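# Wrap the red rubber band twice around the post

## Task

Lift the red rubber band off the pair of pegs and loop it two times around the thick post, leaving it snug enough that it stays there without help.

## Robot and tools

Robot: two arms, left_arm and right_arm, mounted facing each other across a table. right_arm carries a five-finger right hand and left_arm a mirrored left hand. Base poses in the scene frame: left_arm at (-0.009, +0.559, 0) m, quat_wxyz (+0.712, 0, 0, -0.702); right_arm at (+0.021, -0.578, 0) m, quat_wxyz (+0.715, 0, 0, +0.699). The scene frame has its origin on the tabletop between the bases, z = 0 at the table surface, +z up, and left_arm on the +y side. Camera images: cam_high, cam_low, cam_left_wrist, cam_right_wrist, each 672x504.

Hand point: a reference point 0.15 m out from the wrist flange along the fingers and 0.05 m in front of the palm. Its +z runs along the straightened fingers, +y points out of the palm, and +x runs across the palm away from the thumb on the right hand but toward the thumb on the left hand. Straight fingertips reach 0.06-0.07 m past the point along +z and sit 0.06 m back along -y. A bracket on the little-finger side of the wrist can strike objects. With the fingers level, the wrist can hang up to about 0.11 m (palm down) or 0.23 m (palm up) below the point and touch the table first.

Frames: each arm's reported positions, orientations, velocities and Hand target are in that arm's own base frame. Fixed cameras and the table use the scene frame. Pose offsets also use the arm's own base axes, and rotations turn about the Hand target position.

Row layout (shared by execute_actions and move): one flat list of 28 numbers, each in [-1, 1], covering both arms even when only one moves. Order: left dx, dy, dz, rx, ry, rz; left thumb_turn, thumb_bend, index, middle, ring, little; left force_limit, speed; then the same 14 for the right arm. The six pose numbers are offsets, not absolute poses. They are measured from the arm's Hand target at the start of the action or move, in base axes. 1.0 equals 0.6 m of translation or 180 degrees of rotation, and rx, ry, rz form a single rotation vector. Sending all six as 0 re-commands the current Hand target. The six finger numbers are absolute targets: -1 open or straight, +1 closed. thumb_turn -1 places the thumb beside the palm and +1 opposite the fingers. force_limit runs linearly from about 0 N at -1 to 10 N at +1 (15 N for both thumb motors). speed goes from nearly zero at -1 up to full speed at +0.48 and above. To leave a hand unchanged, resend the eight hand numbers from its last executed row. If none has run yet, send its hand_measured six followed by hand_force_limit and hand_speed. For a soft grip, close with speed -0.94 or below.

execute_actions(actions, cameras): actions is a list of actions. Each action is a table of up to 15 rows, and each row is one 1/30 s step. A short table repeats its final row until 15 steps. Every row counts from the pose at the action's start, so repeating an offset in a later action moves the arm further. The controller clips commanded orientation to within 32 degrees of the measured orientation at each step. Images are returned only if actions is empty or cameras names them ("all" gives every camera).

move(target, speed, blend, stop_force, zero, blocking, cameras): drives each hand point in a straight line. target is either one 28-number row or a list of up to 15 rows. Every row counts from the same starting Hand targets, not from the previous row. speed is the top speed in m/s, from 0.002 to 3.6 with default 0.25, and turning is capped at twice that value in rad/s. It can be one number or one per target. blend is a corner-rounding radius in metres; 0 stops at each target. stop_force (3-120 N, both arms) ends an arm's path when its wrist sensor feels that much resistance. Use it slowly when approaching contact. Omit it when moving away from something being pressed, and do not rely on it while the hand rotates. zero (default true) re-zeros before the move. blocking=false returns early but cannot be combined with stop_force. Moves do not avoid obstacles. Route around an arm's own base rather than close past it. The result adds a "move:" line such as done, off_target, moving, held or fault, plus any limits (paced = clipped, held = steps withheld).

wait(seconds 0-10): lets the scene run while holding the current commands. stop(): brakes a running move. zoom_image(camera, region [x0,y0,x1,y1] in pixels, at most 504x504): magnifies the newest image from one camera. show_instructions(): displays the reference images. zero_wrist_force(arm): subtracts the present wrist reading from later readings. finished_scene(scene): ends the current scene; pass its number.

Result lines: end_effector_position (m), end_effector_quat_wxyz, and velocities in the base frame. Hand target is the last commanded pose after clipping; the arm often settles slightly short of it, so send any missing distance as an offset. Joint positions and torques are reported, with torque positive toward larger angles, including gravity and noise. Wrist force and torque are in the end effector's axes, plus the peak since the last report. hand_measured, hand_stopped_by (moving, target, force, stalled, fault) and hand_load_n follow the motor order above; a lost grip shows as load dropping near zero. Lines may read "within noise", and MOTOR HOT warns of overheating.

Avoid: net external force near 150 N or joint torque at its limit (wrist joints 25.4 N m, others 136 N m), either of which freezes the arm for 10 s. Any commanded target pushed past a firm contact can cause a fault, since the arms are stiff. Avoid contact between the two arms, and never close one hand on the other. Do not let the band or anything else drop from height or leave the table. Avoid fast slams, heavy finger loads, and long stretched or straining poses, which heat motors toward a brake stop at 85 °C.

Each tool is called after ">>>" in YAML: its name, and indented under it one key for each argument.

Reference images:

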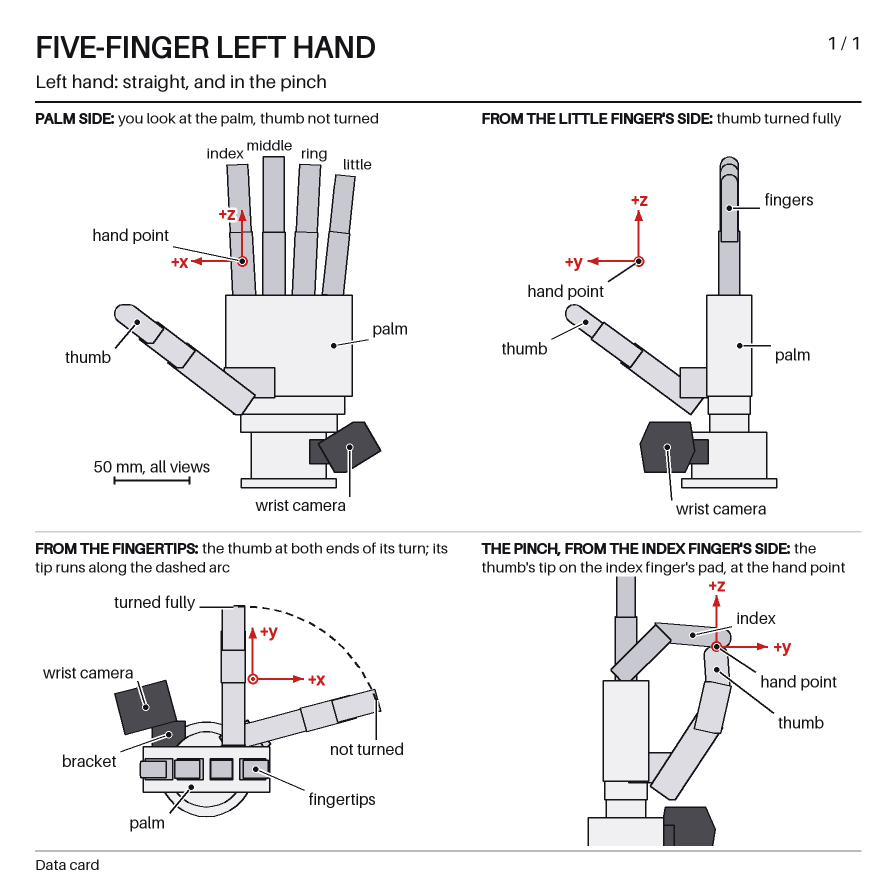

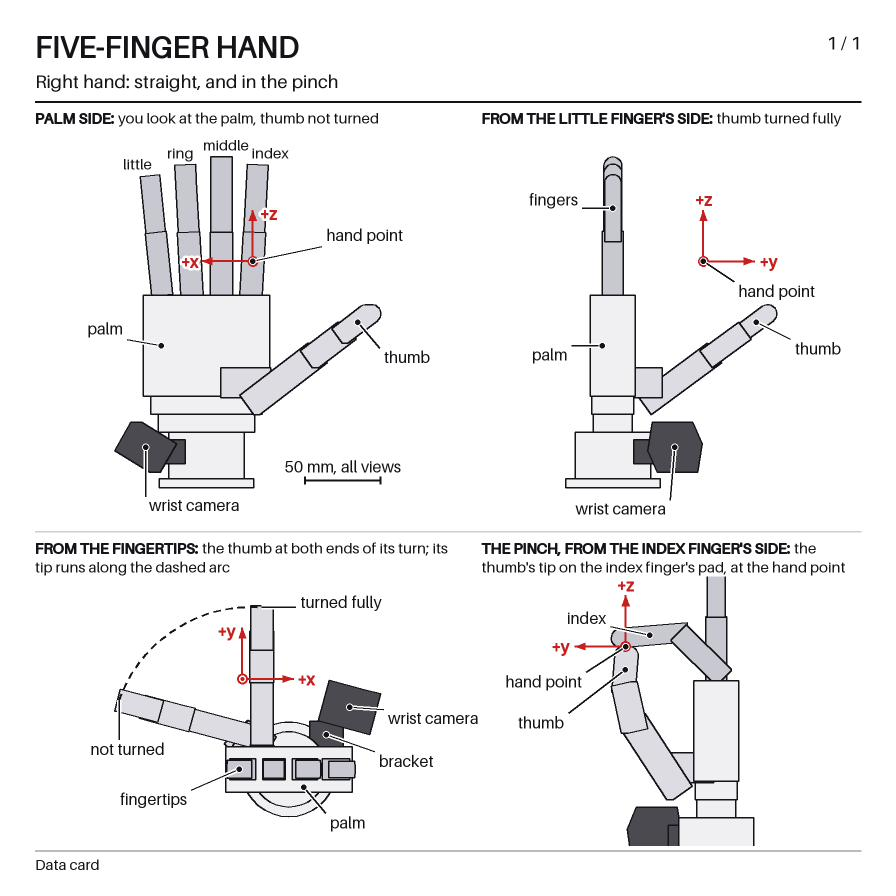

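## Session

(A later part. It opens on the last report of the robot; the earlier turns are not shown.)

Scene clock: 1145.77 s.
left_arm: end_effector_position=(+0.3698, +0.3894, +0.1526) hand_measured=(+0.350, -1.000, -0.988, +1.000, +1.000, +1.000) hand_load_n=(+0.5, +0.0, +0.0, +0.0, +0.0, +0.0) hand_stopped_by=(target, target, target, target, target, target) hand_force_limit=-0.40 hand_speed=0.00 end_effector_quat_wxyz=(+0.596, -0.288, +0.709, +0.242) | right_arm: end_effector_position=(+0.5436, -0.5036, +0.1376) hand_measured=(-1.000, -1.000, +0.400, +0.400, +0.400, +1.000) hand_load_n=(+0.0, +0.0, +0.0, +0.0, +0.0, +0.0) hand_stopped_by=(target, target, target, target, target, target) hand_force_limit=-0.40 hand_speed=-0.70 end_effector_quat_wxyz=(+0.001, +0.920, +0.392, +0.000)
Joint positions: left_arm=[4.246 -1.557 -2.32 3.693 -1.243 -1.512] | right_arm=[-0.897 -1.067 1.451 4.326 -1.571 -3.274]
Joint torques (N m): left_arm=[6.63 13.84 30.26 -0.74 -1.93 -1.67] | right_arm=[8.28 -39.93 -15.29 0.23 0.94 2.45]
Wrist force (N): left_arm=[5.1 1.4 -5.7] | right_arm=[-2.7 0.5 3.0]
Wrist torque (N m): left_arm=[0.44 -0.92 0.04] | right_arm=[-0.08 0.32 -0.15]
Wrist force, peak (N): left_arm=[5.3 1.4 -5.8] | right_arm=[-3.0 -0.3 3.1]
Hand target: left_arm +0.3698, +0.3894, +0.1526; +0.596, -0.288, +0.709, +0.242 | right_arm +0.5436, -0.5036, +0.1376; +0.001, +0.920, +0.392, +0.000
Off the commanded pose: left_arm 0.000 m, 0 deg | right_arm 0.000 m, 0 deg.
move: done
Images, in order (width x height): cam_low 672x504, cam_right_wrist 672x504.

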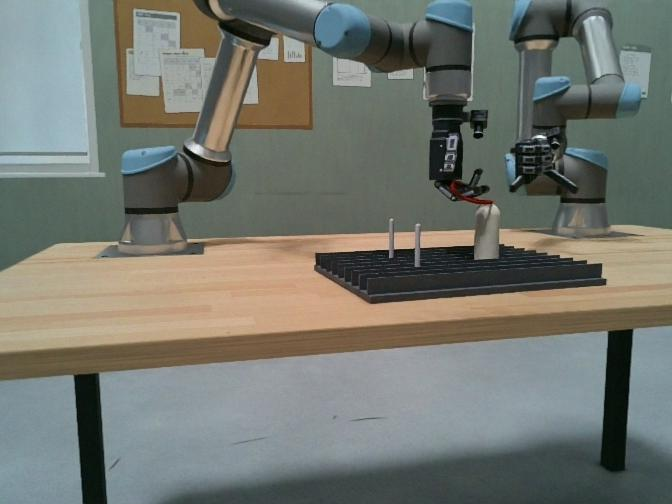

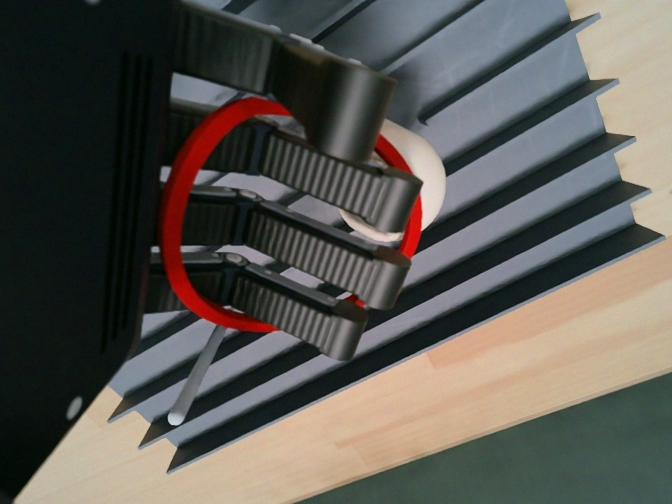

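>>> move:
  target:
    - [0,0,0,0,0,0,0.35,-1,-1,1,1,1,-0.4,0,0.0,0.0,0.02,0,0,0,-1,-1,0.4,0.4,0.4,1,-0.4,-0.7]
    - [0,0,0,0,0,0,0.35,-1,-1,1,1,1,-0.4,0,0.0903,-0.0863,0.02,0,0,0,-1,-1,0.4,0.4,0.4,1,-0.4,-0.7]
    - [0,0,0,0,0,0,0.35,-1,-1,1,1,1,-0.4,0,0.0903,-0.0863,-0.003,0,0,0,-1,-1,0.4,0.4,0.4,1,-0.4,-0.7]
    - [0,0,0,0,0,0,0.35,-1,-1,1,1,1,-0.4,0,0.0603,-0.0576,-0.003,0,0,0,-1,-1,0.4,0.4,0.4,1,-0.4,-0.7]
  speed: 0.05
  cameras: ["cam_low","cam_right_wrist"]

>>> zoom_image:
  camera: "cam_low"
  region: [440, 130, 580, 270]

Scene clock: 1150.50 s.
left_arm: end_effector_position=(+0.3698, +0.3894, +0.1526) hand_measured=(+0.350, -1.000, -0.988, +1.000, +1.000, +1.000) hand_load_n=(+0.5, +0.0, +0.0, +0.0, +0.0, +0.0) hand_stopped_by=(target, target, target, target, target, target) hand_force_limit=-0.40 hand_speed=0.00 end_effector_quat_wxyz=(+0.596, -0.288, +0.709, +0.242) | right_arm: end_effector_position=(+0.5798, -0.5382, +0.1359) hand_measured=(-1.000, -1.000, +0.400, +0.400, +0.400, +1.000) hand_load_n=(+0.0, +0.0, +0.0, +0.0, +0.0, +0.0) hand_stopped_by=(target, target, target, target, target, target) hand_force_limit=-0.40 hand_speed=-0.70 end_effector_quat_wxyz=(+0.001, +0.920, +0.392, +0.000)
Joint positions: left_arm=[4.246 -1.557 -2.32 3.693 -1.243 -1.512] | right_arm=[-0.888 -0.95 1.268 4.393 -1.572 -3.265]
Joint torques (N m): left_arm=[6.38 14.13 29.69 -0.91 -2.06 -1.71] | right_arm=[-2.15 -46.95 -18.92 0.42 -0.64 -0.89]
Wrist force (N): left_arm=[5.2 1.4 -5.5] | right_arm=[-2.7 0.4 3.1]
Wrist torque (N m): left_arm=[0.44 -0.94 0.04] | right_arm=[-0.11 0.32 -0.15]
Wrist force, peak (N): left_arm=[5.3 1.5 -5.7] | right_arm=[-2.6 0.4 3.6]
Hand target: left_arm +0.3698, +0.3894, +0.1526; +0.596, -0.288, +0.709, +0.242 | right_arm +0.5798, -0.5381, +0.1358; +0.001, +0.920, +0.392, +0.000
Off the commanded pose: left_arm 0.000 m, 0 deg | right_arm 0.000 m, 0 deg.
move: done
Images, in order (width x height): cam_low 672x504, cam_right_wrist 672x504.

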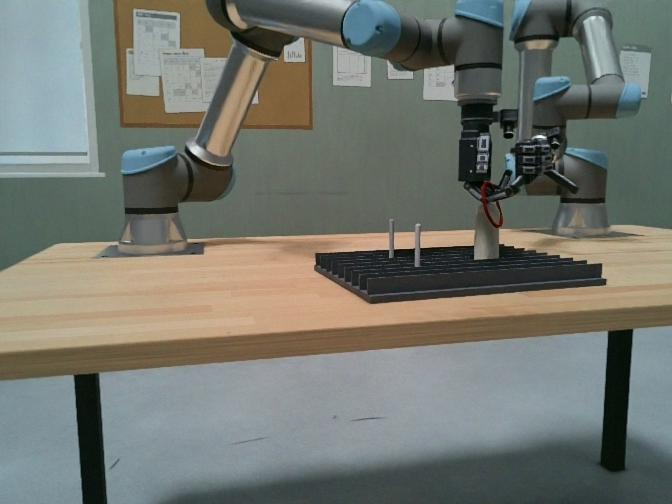

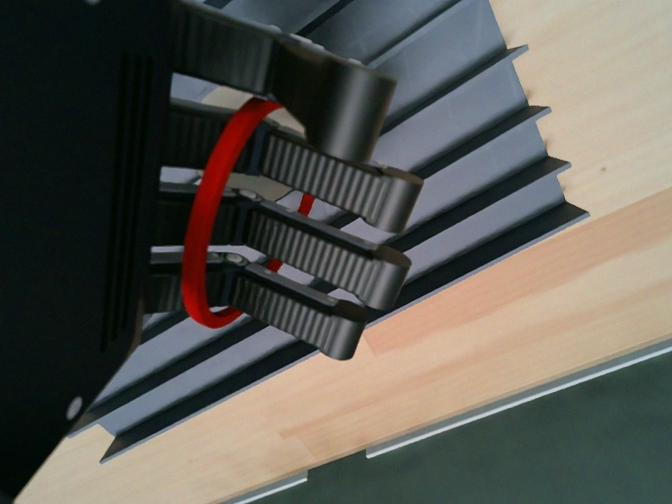

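Scaled by 3.600 from the camera's 672x504 image, which has a finer 960x720 frame.

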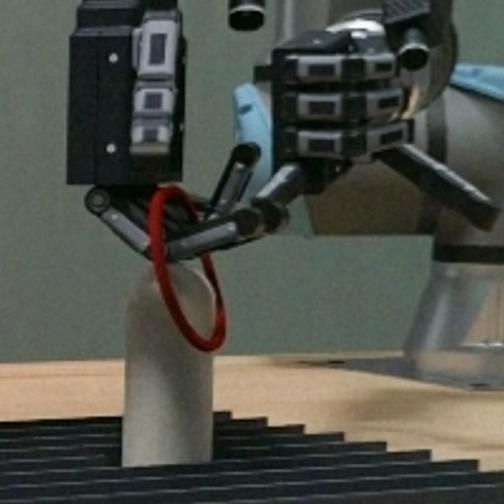

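>>> move:
  target:
    - [0,0,0,0,0,0,0.35,-1,-1,1,1,1,-0.4,0,-0.0301,0.0288,0,0,0,0,-1,-1,0.4,0.4,0.4,1,-0.4,-0.7]
    - [0,0,0,0,0,0,0.35,-1,-1,1,1,1,-0.4,0,-0.0422,0.0403,-0.0083,0,0,0,-1,-1,0.4,0.4,0.4,1,-0.4,-0.7]
    - [0,0,0,0,0,0,0.35,-1,-1,1,1,1,-0.4,0,-0.0542,0.0518,-0.0283,0,0,0,-1,-1,0.4,0.4,0.4,1,-0.4,-0.7]
    - [0,0,0,0,0,0,0.35,-1,-1,1,1,1,-0.4,0,-0.0663,0.0633,-0.04,0,0,0,-1,-1,0.4,0.4,0.4,1,-0.4,-0.7]
    - [0,0,0,0,0,0,0.35,-1,-1,1,1,1,-0.4,0,-0.0783,0.0748,-0.06,0,0,0,-1,-1,0.4,0.4,0.4,1,-0.4,-0.7]
  speed: 0.05
  blend: 0.004
  stop_force: 8
  cameras: ["cam_low","cam_right_wrist"]

>>> zoom_image:
  camera: "cam_low"
  region: [440, 130, 580, 270]

Scene clock: 1153.30 s.
left_arm: end_effector_position=(+0.3698, +0.3894, +0.1526) hand_measured=(+0.350, -1.000, -0.988, +1.000, +1.000, +1.000) hand_load_n=(+0.0, +0.0, +0.0, +0.0, +0.0, +0.0) hand_stopped_by=(target, target, target, target, target, target) hand_force_limit=-0.40 hand_speed=0.00 end_effector_quat_wxyz=(+0.596, -0.288, +0.709, +0.242) | right_arm: end_effector_position=(+0.5498, -0.5095, +0.1230) hand_measured=(-1.000, -1.000, +0.400, +0.400, +0.402, +1.000) hand_load_n=(+0.0, +0.0, +0.0, +0.0, -12.0, +0.0) hand_stopped_by=(target, target, target, target, target, target) hand_force_limit=-0.40 hand_speed=-0.70 end_effector_quat_wxyz=(+0.001, +0.920, +0.392, +0.000)
Joint positions: left_arm=[4.246 -1.557 -2.32 3.693 -1.243 -1.512] | right_arm=[-0.895 -1.034 1.44 4.305 -1.571 -3.272]
Joint torques (N m): left_arm=[5.08 12.51 29.95 -0.85 -1.75 -1.79] | right_arm=[10.31 -43.14 -10.4 -4.7 1.22 2.58]
Wrist force (N): left_arm=[5.0 1.3 -5.7] | right_arm=[-3.9 -2.9 -7.4]
Wrist torque (N m): left_arm=[0.43 -0.91 0.04] | right_arm=[-0.08 0.74 -0.30]
Wrist force, peak (N): left_arm=[5.5 1.3 -5.8] | right_arm=[-2.3 -6.5 -17.1]
Hand target: left_arm +0.3698, +0.3894, +0.1526; +0.596, -0.288, +0.709, +0.242 | right_arm +0.5498, -0.5095, +0.1231; +0.001, +0.920, +0.392, +0.000 (not the last commanded pose)
Off the commanded pose: left_arm 0.000 m, 0 deg | right_arm 0.033 m, 0 deg.
move: contact (right_arm); path passed 2 of 5 targets
Images, in order (width x height): cam_low 672x504, cam_right_wrist 672x504.

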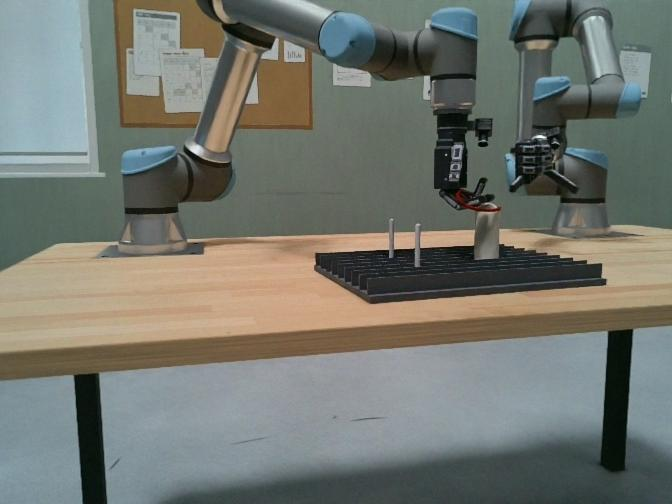

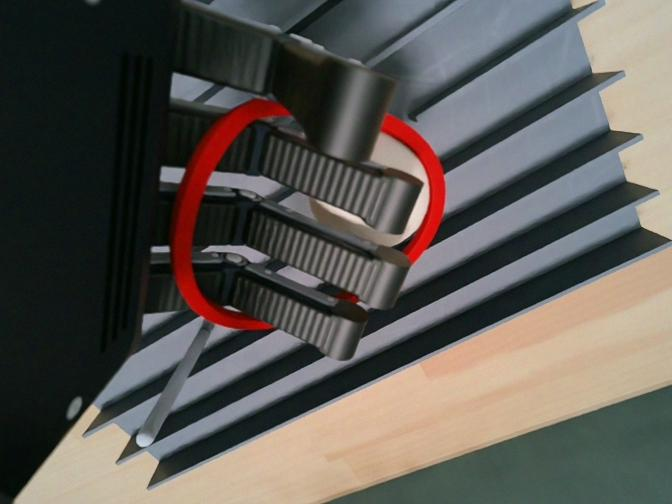

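Scaled by 3.600 from the camera's 672x504 image, which has a finer 960x720 frame.

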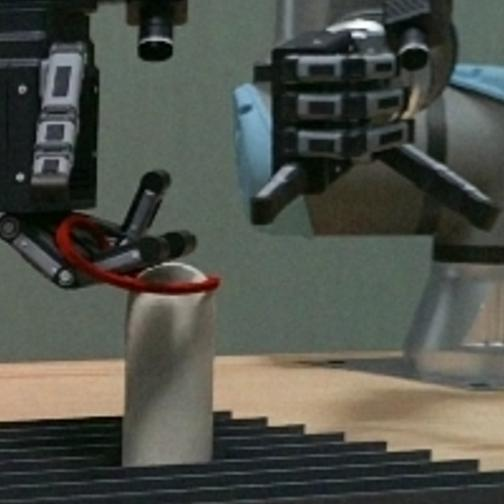

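>>> execute_actions:
  actions:
    - [[0,0,0,0,0,0,0.35,-1,-1,1,1,1,-0.4,0,0,0,0,0,0,0,-1,-1,1,1,1,1,-0.3,-0.7]]
  cameras: ["cam_low","cam_right_wrist"]

>>> zoom_image:
  camera: "cam_low"
  region: [440, 130, 580, 270]

Scene clock: 1155.03 s.
left_arm: end_effector_position=(+0.3698, +0.3894, +0.1526) hand_measured=(+0.350, -1.000, -0.988, +1.000, +1.000, +1.000) hand_load_n=(+0.5, -0.5, +0.0, +0.0, +0.0, +0.0) hand_stopped_by=(target, target, target, target, target, target) hand_force_limit=-0.40 hand_speed=0.00 end_effector_quat_wxyz=(+0.596, -0.288, +0.709, +0.242) | right_arm: end_effector_position=(+0.5498, -0.5095, +0.1230) hand_measured=(-1.000, -1.000, +1.000, +1.000, +1.000, +1.000) hand_load_n=(+0.0, -0.5, +0.5, +0.0, +0.0, +0.0) hand_stopped_by=(target, target, target, target, target, target) hand_force_limit=-0.30 hand_speed=-0.70 end_effector_quat_wxyz=(+0.001, +0.920, +0.392, +0.000)
Joint positions: left_arm=[4.246 -1.557 -2.32 3.693 -1.243 -1.512] | right_arm=[-0.895 -1.034 1.44 4.305 -1.571 -3.272]
Joint torques (N m): left_arm=[5.98 14.52 27.91 -0.95 -1.83 -1.71] | right_arm=[7.68 -44.21 -27.09 -4.24 0.78 2.26]
Wrist force (N): left_arm=[5.2 1.4 -5.6] | right_arm=[-2.8 0.4 2.9]
Wrist torque (N m): left_arm=[0.45 -0.93 0.03] | right_arm=[-0.10 0.36 -0.17]
Wrist force, peak (N): left_arm=[5.3 1.4 -5.7] | right_arm=[-3.9 -2.7 -7.9]
Hand target: left_arm +0.3698, +0.3894, +0.1526; +0.596, -0.288, +0.709, +0.242 | right_arm +0.5498, -0.5095, +0.1231; +0.001, +0.920, +0.392, +0.000
Off the commanded pose: left_arm 0.000 m, 0 deg | right_arm 0.000 m, 0 deg.
Images, in order (width x height): cam_low 672x504, cam_right_wrist 672x504.

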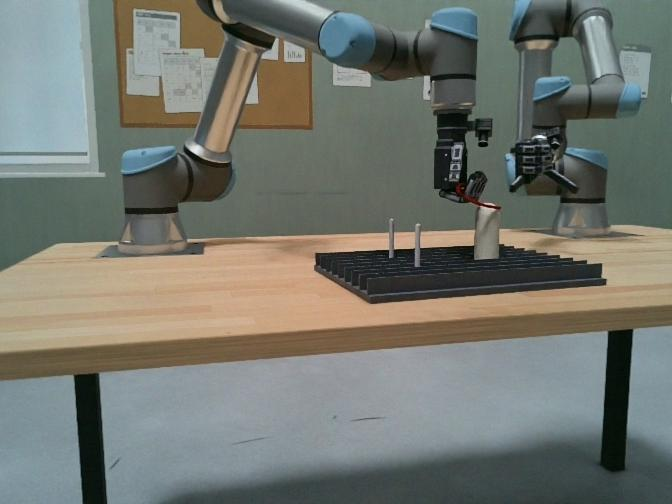

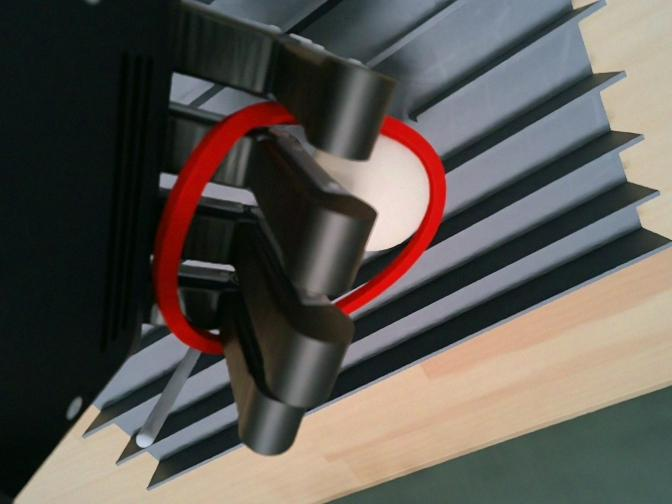

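Scaled by 3.600 from the camera's 672x504 image, which has a finer 960x720 frame.

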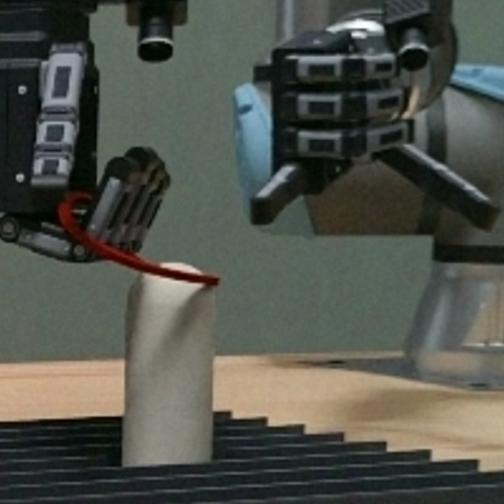

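>>> move:
  target:
    - [0,0,0,0,0,0,0.35,-1,-1,1,1,1,-0.4,0,-0.012,0.0115,-0.01,0,0,0,-1,-1,1,1,1,1,-0.3,-0.7]
    - [0,0,0,0,0,0,0.35,-1,-1,1,1,1,-0.4,0,-0.0205,0.0195,-0.03,0,0,0,-1,-1,1,1,1,1,-0.3,-0.7]
    - [0,0,0,0,0,0,0.35,-1,-1,1,1,1,-0.4,0,-0.0241,0.023,-0.075,0,0,0,-1,-1,1,1,1,1,-0.3,-0.7]
  speed: 0.05
  blend: 0.003
  stop_force: 8
  cameras: ["cam_low","cam_right_wrist"]

>>> zoom_image:
  camera: "cam_low"
  region: [440, 130, 580, 270]

Scene clock: 1157.53 s.
left_arm: end_effector_position=(+0.3698, +0.3894, +0.1526) hand_measured=(+0.350, -1.000, -0.988, +1.000, +1.000, +1.000) hand_load_n=(+0.5, +0.0, +0.0, +0.0, +0.0, +0.0) hand_stopped_by=(target, target, target, target, target, target) hand_force_limit=-0.40 hand_speed=0.00 end_effector_quat_wxyz=(+0.596, -0.288, +0.709, +0.242) | right_arm: end_effector_position=(+0.5354, -0.4957, +0.0781) hand_measured=(-1.000, -1.000, +1.000, +1.000, +1.000, +1.000) hand_load_n=(+0.5, +0.0, +0.5, +0.0, +0.5, +0.0) hand_stopped_by=(target, target, target, target, target, target) hand_force_limit=-0.30 hand_speed=-0.70 end_effector_quat_wxyz=(+0.001, +0.920, +0.392, +0.000)
Joint positions: left_arm=[4.246 -1.557 -2.32 3.693 -1.243 -1.512] | right_arm=[-0.899 -1.029 1.56 4.179 -1.571 -3.276]
Joint torques (N m): left_arm=[5.37 13.61 28.38 -0.64 -1.73 -1.73] | right_arm=[-7.74 -50.74 -26.42 0.31 0.26 -1.97]
Wrist force (N): left_arm=[5.0 1.4 -5.7] | right_arm=[-2.5 0.1 3.1]
Wrist torque (N m): left_arm=[0.46 -0.92 0.03] | right_arm=[-0.14 0.31 -0.14]
Wrist force, peak (N): left_arm=[5.3 1.4 -5.7] | right_arm=[-2.8 0.3 3.8]
Hand target: left_arm +0.3698, +0.3894, +0.1526; +0.596, -0.288, +0.709, +0.242 | right_arm +0.5354, -0.4957, +0.0781; +0.001, +0.920, +0.392, +0.000
Off the commanded pose: left_arm 0.000 m, 0 deg | right_arm 0.000 m, 0 deg.
move: done
Images, in order (width x height): cam_low 672x504, cam_right_wrist 672x504.

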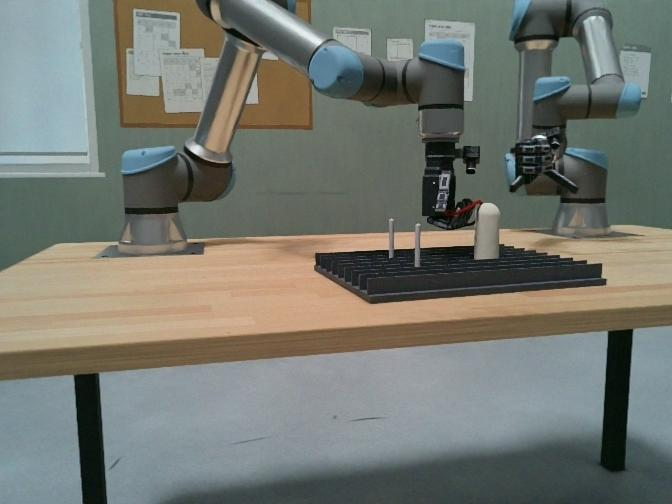

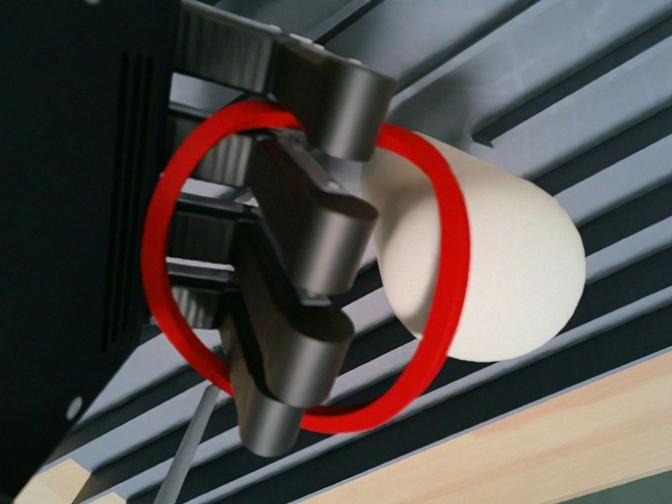

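Scaled by 3.600 from the camera's 672x504 image, which has a finer 960x720 frame.

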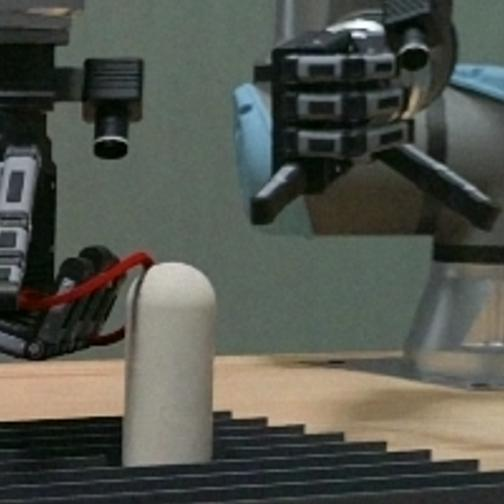

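>>> move:
  target:
    - [0,0,0,0,0,0,0.35,-1,-1,1,1,1,-0.4,0,-0.03,0.0288,0.1,0,0,0,-1,-1,1,1,1,1,-0.3,-0.7]
    - [0,0,0,0,0,0,0.35,-1,-1,1,1,1,-0.4,0,-0.06,0.0576,0.25,0,0,0,-1,-1,1,1,1,1,-0.3,-0.7]
  speed: 0.08
  blend: 0.01

>>> move:
  target: [0,0,0,0,0,0,0.35,-1,-1,1,1,1,-0.4,0,0,0,0,-0.2303,-0.241,0,-1,-1,1,1,1,1,-0.3,-0.7]
  speed: 0.2
  cameras: ["cam_low","cam_right_wrist","cam_high"]

>>> zoom_image:
  camera: "cam_low"
  region: [380, 80, 520, 220]

Scene clock: 1169.60 s.
left_arm: end_effector_position=(+0.3698, +0.3894, +0.1526) hand_measured=(+0.350, -1.000, -0.988, +1.000, +1.000, +1.000) hand_load_n=(+0.0, +0.0, +0.0, +0.0, +0.0, +0.0) hand_stopped_by=(target, target, target, target, target, target) hand_force_limit=-0.40 hand_speed=0.00 end_effector_quat_wxyz=(+0.596, -0.288, +0.709, +0.242) | right_arm: end_effector_position=(+0.4994, -0.4612, +0.2281) hand_measured=(-1.000, -1.000, +1.000, +1.000, +1.000, +1.000) hand_load_n=(+0.0, +0.0, +0.0, +0.0, +0.0, +0.0) hand_stopped_by=(target, target, target, target, target, target) hand_force_limit=-0.30 hand_speed=-0.70 end_effector_quat_wxyz=(+0.001, +0.920, +0.392, +0.000)
Joint positions: left_arm=[4.246 -1.557 -2.32 3.693 -1.243 -1.512] | right_arm=[-0.91 -1.273 1.506 4.477 -1.571 -3.287]
Joint torques (N m): left_arm=[4.78 13.03 29.72 -0.84 -1.71 -1.79] | right_arm=[-5.4 -33.59 -16.85 -4.89 1.7 -1.43]
Wrist force (N): left_arm=[5.0 1.2 -5.4] | right_arm=[-2.6 0.3 2.9]
Wrist torque (N m): left_arm=[0.41 -0.90 0.03] | right_arm=[-0.10 0.28 -0.14]
Wrist force, peak (N): left_arm=[5.3 1.1 -5.8] | right_arm=[-2.8 0.3 4.0]
Hand target: left_arm +0.3698, +0.3894, +0.1526; +0.596, -0.288, +0.709, +0.242 | right_arm +0.4994, -0.4611, +0.2281; +0.001, +0.920, +0.392, +0.000
Off the commanded pose: left_arm 0.000 m, 0 deg | right_arm 0.000 m, 0 deg.
move: done

Scene clock: 1172.70 s.
left_arm: end_effector_position=(+0.3698, +0.3894, +0.1526) hand_measured=(+0.350, -1.000, -0.988, +1.000, +1.000, +1.000) hand_load_n=(+0.0, +0.0, +0.0, +0.0, +0.0, +0.0) hand_stopped_by=(target, target, target, target, target, target) hand_force_limit=-0.40 hand_speed=0.00 end_effector_quat_wxyz=(+0.596, -0.288, +0.709, +0.242) | right_arm: end_effector_position=(+0.4993, -0.4612, +0.2280) hand_measured=(-1.000, -1.000, +1.000, +1.000, +1.000, +1.000) hand_load_n=(+0.0, +0.0, +0.0, +0.0, +0.0, +0.0) hand_stopped_by=(target, target, target, target, target, target) hand_force_limit=-0.30 hand_speed=-0.70 end_effector_quat_wxyz=(+0.460, +0.796, +0.339, +0.197) end_effector_velocity=(+0.001, +0.001, +0.002) end_effector_angular_velocity=(-0.006, -0.004, +0.001)
Joint positions: left_arm=[4.246 -1.557 -2.32 3.693 -1.243 -1.512] | right_arm=[-0.976 -1.169 2.213 2.63 -1.387 -3.247]
Joint velocities: left_arm=[within noise] | right_arm=[0.001 0.001 0 -0.007 0 0]
Joint torques (N m): left_arm=[5.02 13.55 29.84 -0.64 -1.8 -1.84] | right_arm=[8.13 -22.27 -19.66 -6.15 -1.58 -2.73]
Wrist force (N): left_arm=[5.1 1.4 -5.6] | right_arm=[-2.4 -1.9 2.4]
Wrist torque (N m): left_arm=[0.45 -0.92 0.03] | right_arm=[-0.43 0.35 -0.30]
Wrist force, peak (N): left_arm=[5.4 1.5 -5.7] | right_arm=[-2.9 0.8 3.1]
Hand target: left_arm +0.3698, +0.3894, +0.1526; +0.596, -0.288, +0.709, +0.242 | right_arm +0.4994, -0.4611, +0.2281; +0.460, +0.796, +0.339, +0.197
Off the commanded pose: left_arm 0.000 m, 0 deg | right_arm 0.000 m, 0 deg.
move: done
Images, in order (width x height): cam_high 672x504, cam_low 672x504, cam_right_wrist 672x504.

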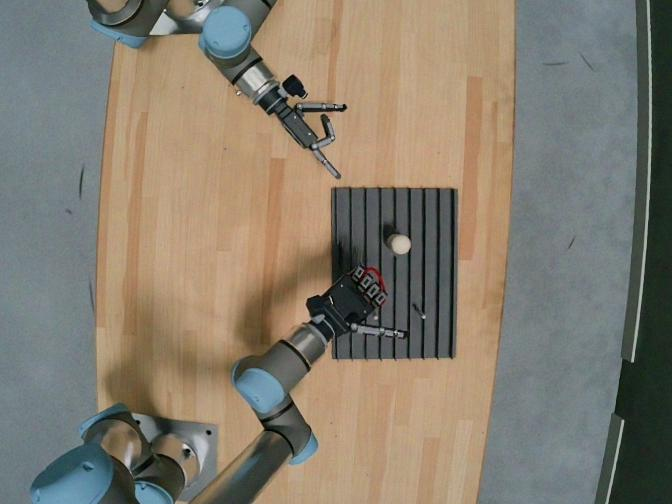

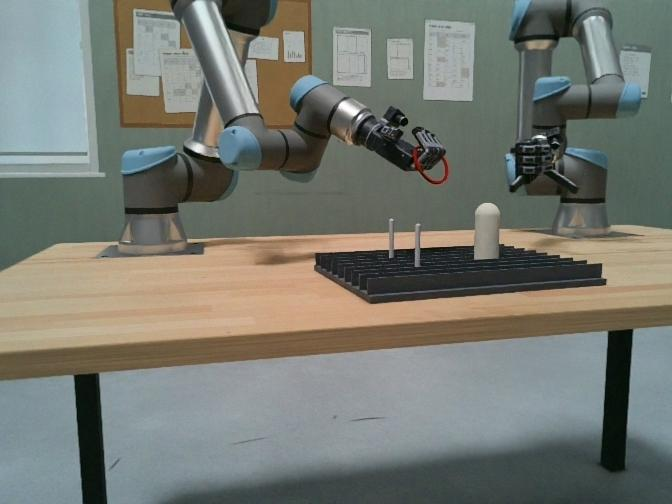

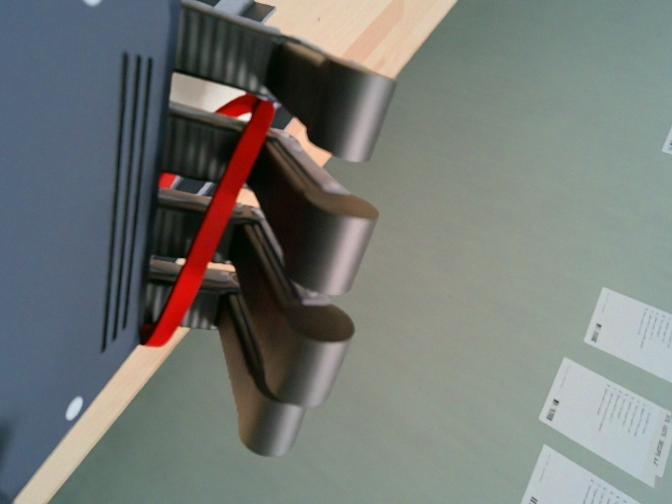

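Scaled by 3.600 from the camera's 672x504 image, which has a finer 960x720 frame.

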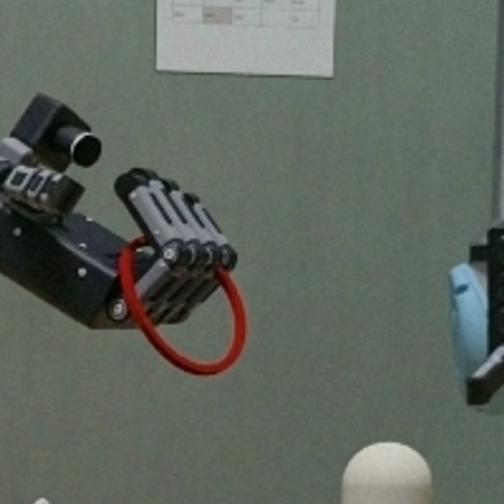

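>>> move:
  target:
    - [0,0,0,0,0,0,0.35,-1,-1,1,1,1,-0.4,0,0,0,0.02,0.2303,0.241,0,-1,-1,1,1,1,1,-0.3,-0.6]
    - [0,0,0,0,0,0,0.35,-1,-1,1,1,1,-0.4,0,0,0,0.02,0.2303,0.241,0,-1,-1,0.3,0.3,0.3,1,-0.3,-0.6]
  speed: 0.2
  cameras: ["cam_low","cam_right_wrist"]

>>> zoom_image:
  camera: "cam_low"
  region: [380, 80, 520, 220]

Scene clock: 1177.17 s.
left_arm: end_effector_position=(+0.3698, +0.3894, +0.1526) hand_measured=(+0.350, -1.000, -0.988, +1.000, +1.000, +1.000) hand_load_n=(+0.5, +0.0, +0.0, +0.0, +0.0, +0.0) hand_stopped_by=(target, target, target, target, target, target) hand_force_limit=-0.40 hand_speed=0.00 end_effector_quat_wxyz=(+0.596, -0.288, +0.709, +0.242) | right_arm: end_effector_position=(+0.4994, -0.4611, +0.2401) hand_measured=(-1.000, -1.000, +0.300, +0.300, +0.300, +1.000) hand_load_n=(+0.0, +0.0, +0.0, +0.0, +0.0, +0.0) hand_stopped_by=(target, target, target, target, target, target) hand_force_limit=-0.30 hand_speed=-0.60 end_effector_quat_wxyz=(+0.001, +0.920, +0.392, +0.000)
Joint positions: left_arm=[4.246 -1.557 -2.32 3.693 -1.243 -1.512] | right_arm=[-0.91 -1.279 1.483 4.506 -1.571 -3.287]
Joint torques (N m): left_arm=[5.6 12.68 29.64 -0.72 -1.72 -1.7] | right_arm=[-10.4 -28.21 -28.11 -0.04 1.41 -2.75]
Wrist force (N): left_arm=[5.3 1.1 -5.5] | right_arm=[-2.7 0.3 3.1]
Wrist torque (N m): left_arm=[0.40 -0.93 0.05] | right_arm=[-0.10 0.30 -0.30]
Wrist force, peak (N): left_arm=[5.3 1.4 -5.8] | right_arm=[-2.6 0.3 3.3]
Hand target: left_arm +0.3698, +0.3894, +0.1526; +0.596, -0.288, +0.709, +0.242 | right_arm +0.4994, -0.4611, +0.2401; +0.001, +0.920, +0.392, +0.000
Off the commanded pose: left_arm 0.000 m, 0 deg | right_arm 0.000 m, 0 deg.
move: done
Images, in order (width x height): cam_low 672x504, cam_right_wrist 672x504.

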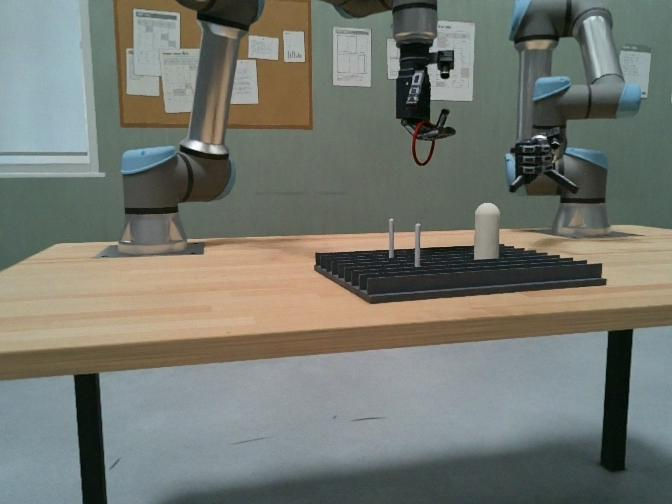

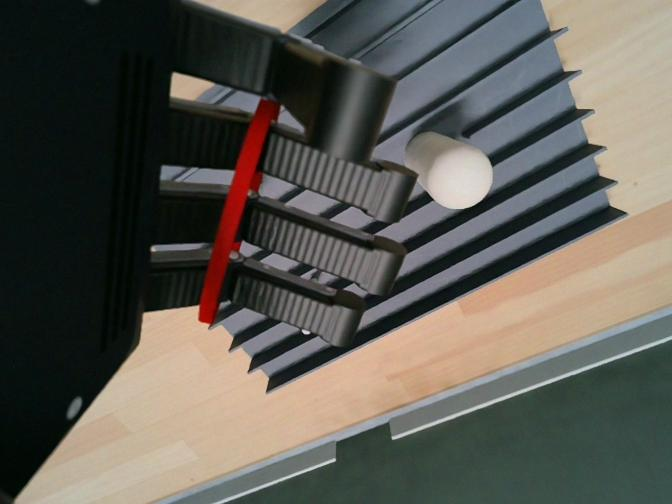

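Scaled by 3.600 from the camera's 672x504 image, which has a finer 960x720 frame.

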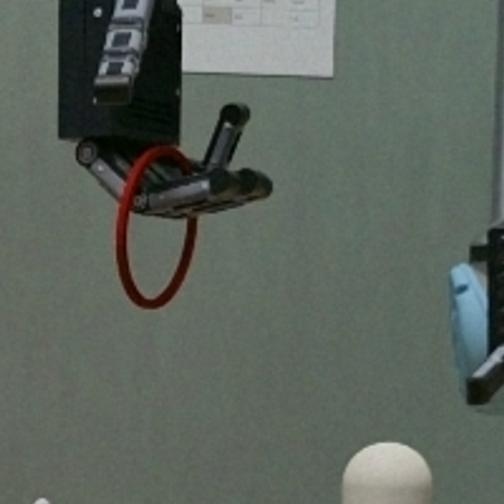

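>>> move:
  target: [0,0,0,0,0,0,0.35,-1,-1,1,1,1,-0.4,0,0,0,0,-0.2112,-0.221,0,-1,-1,0.3,0.3,0.3,1,-0.3,-0.6]
  speed: 0.12
  cameras: ["cam_low","cam_right_wrist","cam_high"]

>>> zoom_image:
  camera: "cam_low"
  region: [380, 80, 520, 220]

>>> zoom_image:
  camera: "cam_high"
  region: [310, 230, 430, 350]

Scene clock: 1182.03 s.
left_arm: end_effector_position=(+0.3698, +0.3894, +0.1526) hand_measured=(+0.350, -1.000, -0.988, +1.000, +1.000, +1.000) hand_load_n=(+0.5, +0.0, +0.0, +0.0, +0.0, +0.0) hand_stopped_by=(target, target, target, target, target, target) hand_force_limit=-0.40 hand_speed=0.00 end_effector_quat_wxyz=(+0.596, -0.288, +0.709, +0.242) | right_arm: end_effector_position=(+0.4993, -0.4612, +0.2399) hand_measured=(-1.000, -1.000, +0.300, +0.300, +0.300, +1.000) hand_load_n=(+0.0, +0.0, +0.0, +0.0, +0.0, +0.0) hand_stopped_by=(target, target, target, target, target, target) hand_force_limit=-0.30 hand_speed=-0.60 end_effector_quat_wxyz=(+0.425, +0.816, +0.348, +0.182)
Joint positions: left_arm=[4.246 -1.557 -2.32 3.693 -1.243 -1.512] | right_arm=[-0.972 -1.261 2.192 2.83 -1.4 -3.261]
Joint torques (N m): left_arm=[5.1 13.9 28.81 -0.9 -1.82 -1.71] | right_arm=[5.33 -26.98 -21.48 -5.76 -1.62 -2.67]
Wrist force (N): left_arm=[5.3 1.4 -5.4] | right_arm=[-2.3 -1.8 2.6]
Wrist torque (N m): left_arm=[0.44 -0.94 0.04] | right_arm=[-0.41 0.32 -0.33]
Wrist force, peak (N): left_arm=[5.3 1.6 -5.7] | right_arm=[-2.8 0.3 3.2]
Hand target: left_arm +0.3698, +0.3894, +0.1526; +0.596, -0.288, +0.709, +0.242 | right_arm +0.4994, -0.4611, +0.2401; +0.425, +0.816, +0.348, +0.182
Off the commanded pose: left_arm 0.000 m, 0 deg | right_arm 0.000 m, 0 deg.
move: done
Images, in order (width x height): cam_high 672x504, cam_low 672x504, cam_right_wrist 672x504.

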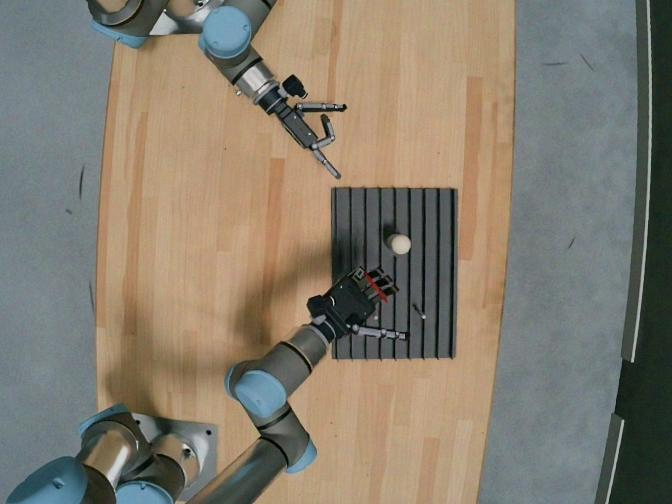

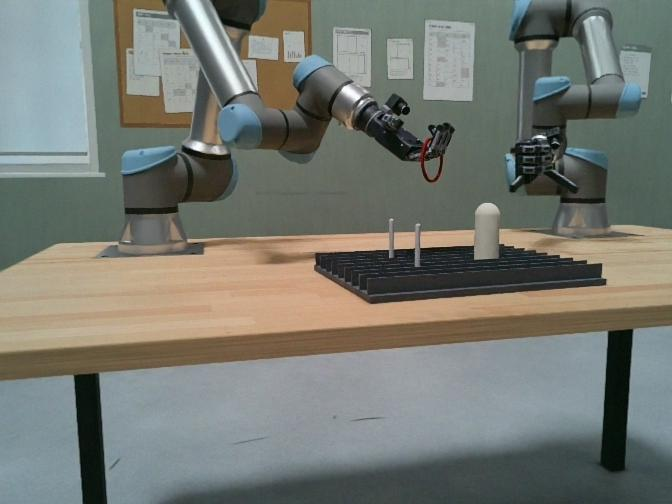

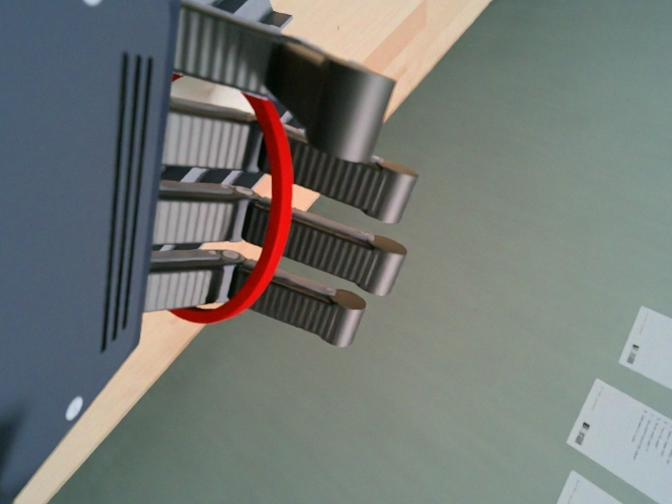

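Scaled by 3.600 from the camera's 672x504 image, which has a finer 960x720 frame.

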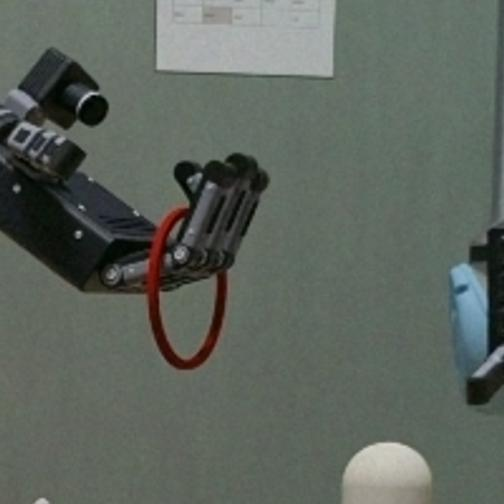

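Scaled by 4.200 from the camera's 672x504 image, which has a finer 960x720 frame.

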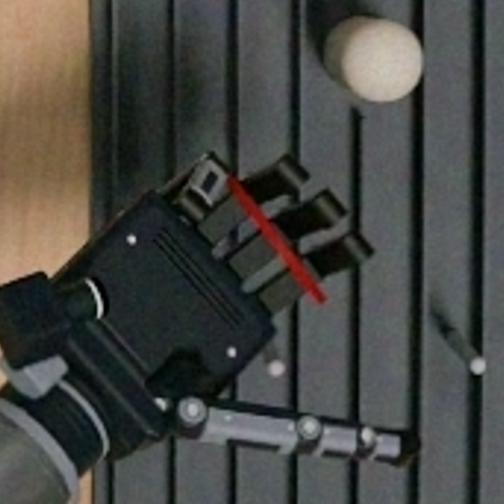

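>>> move:
  target: [0,0,0,0,0,0,0.35,-1,-1,1,1,1,-0.4,0,0,0,-0.02,0.0768,0.0803,0,-1,-1,0.3,0.3,0.3,1,-0.3,-0.6]
  speed: 0.12
  cameras: ["cam_low","cam_right_wrist","cam_high"]

>>> zoom_image:
  camera: "cam_low"
  region: [380, 100, 520, 240]

>>> zoom_image:
  camera: "cam_high"
  region: [310, 230, 430, 350]

Scene clock: 1186.23 s.
left_arm: end_effector_position=(+0.3698, +0.3894, +0.1526) hand_measured=(+0.350, -1.000, -0.988, +1.000, +1.000, +1.000) hand_load_n=(+0.0, +0.0, +0.0, +0.0, +0.0, +0.0) hand_stopped_by=(target, target, target, target, target, target) hand_force_limit=-0.40 hand_speed=0.00 end_effector_quat_wxyz=(+0.596, -0.288, +0.709, +0.242) | right_arm: end_effector_position=(+0.4994, -0.4611, +0.2282) hand_measured=(-1.000, -1.000, +0.300, +0.300, +0.300, +1.000) hand_load_n=(+0.0, +0.0, +0.0, +0.0, +0.0, +0.0) hand_stopped_by=(target, target, target, target, target, target) hand_force_limit=-0.30 hand_speed=-0.60 end_effector_quat_wxyz=(+0.278, +0.877, +0.374, +0.119)
Joint positions: left_arm=[4.246 -1.557 -2.32 3.693 -1.243 -1.512] | right_arm=[-0.951 -1.389 2.044 3.452 -1.463 -3.295]
Joint torques (N m): left_arm=[5.16 13.34 28.98 -0.73 -1.88 -1.5] | right_arm=[-7.27 -20.4 -18.59 -0.58 1.9 1.22]
Wrist force (N): left_arm=[5.3 1.3 -5.5] | right_arm=[-2.2 -1.1 2.8]
Wrist torque (N m): left_arm=[0.43 -0.95 0.05] | right_arm=[-0.33 0.29 -0.15]
Wrist force, peak (N): left_arm=[5.4 1.2 -5.7] | right_arm=[-2.3 -1.2 3.1]
Hand target: left_arm +0.3698, +0.3894, +0.1526; +0.596, -0.288, +0.709, +0.242 | right_arm +0.4994, -0.4611, +0.2281; +0.277, +0.877, +0.374, +0.118
Off the commanded pose: left_arm 0.000 m, 0 deg | right_arm 0.000 m, 0 deg.
move: done
Images, in order (width x height): cam_high 672x504, cam_low 672x504, cam_right_wrist 672x504.

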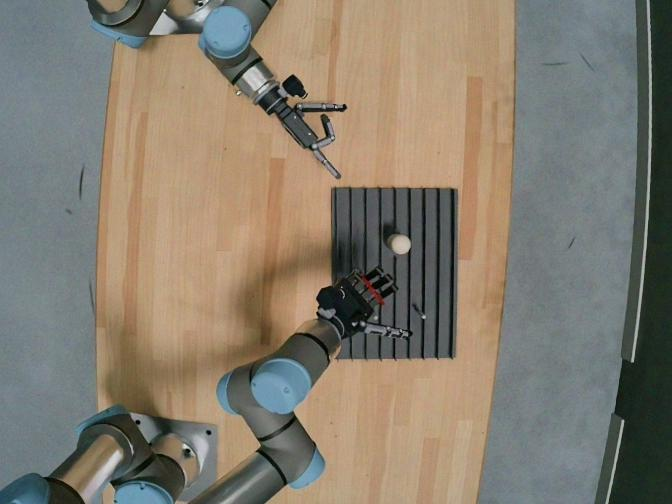

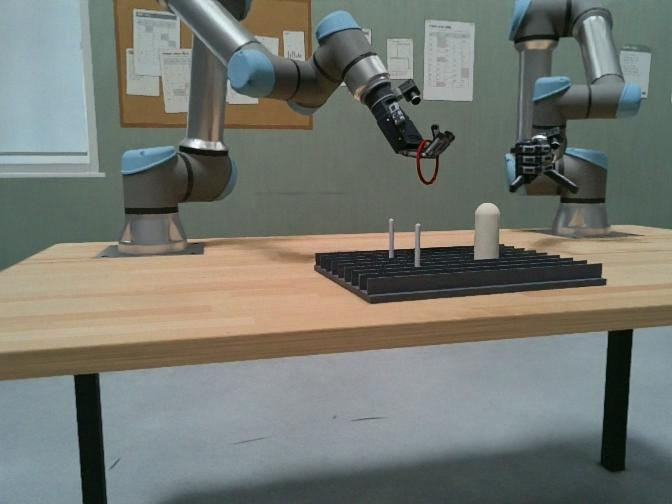

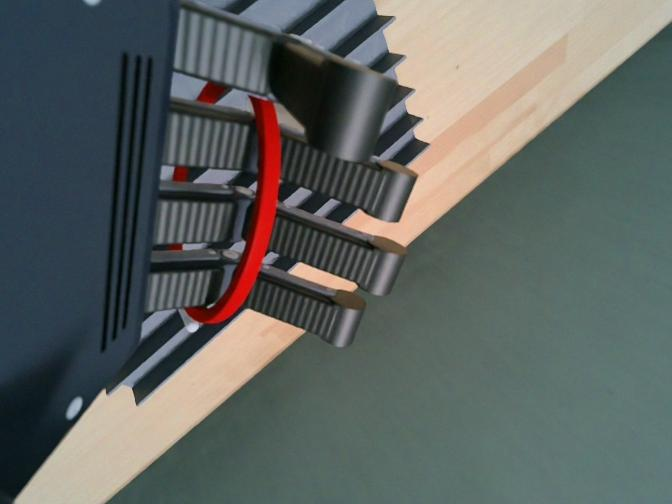

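Scaled by 3.600 from the camera's 672x504 image, which has a finer 960x720 frame.

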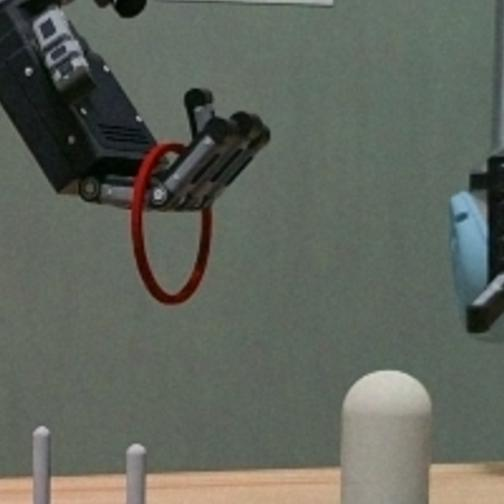

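Scaled by 4.200 from the camera's 672x504 image, which has a finer 960x720 frame.

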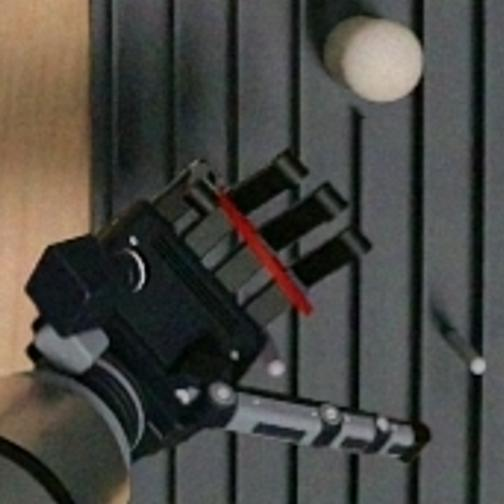

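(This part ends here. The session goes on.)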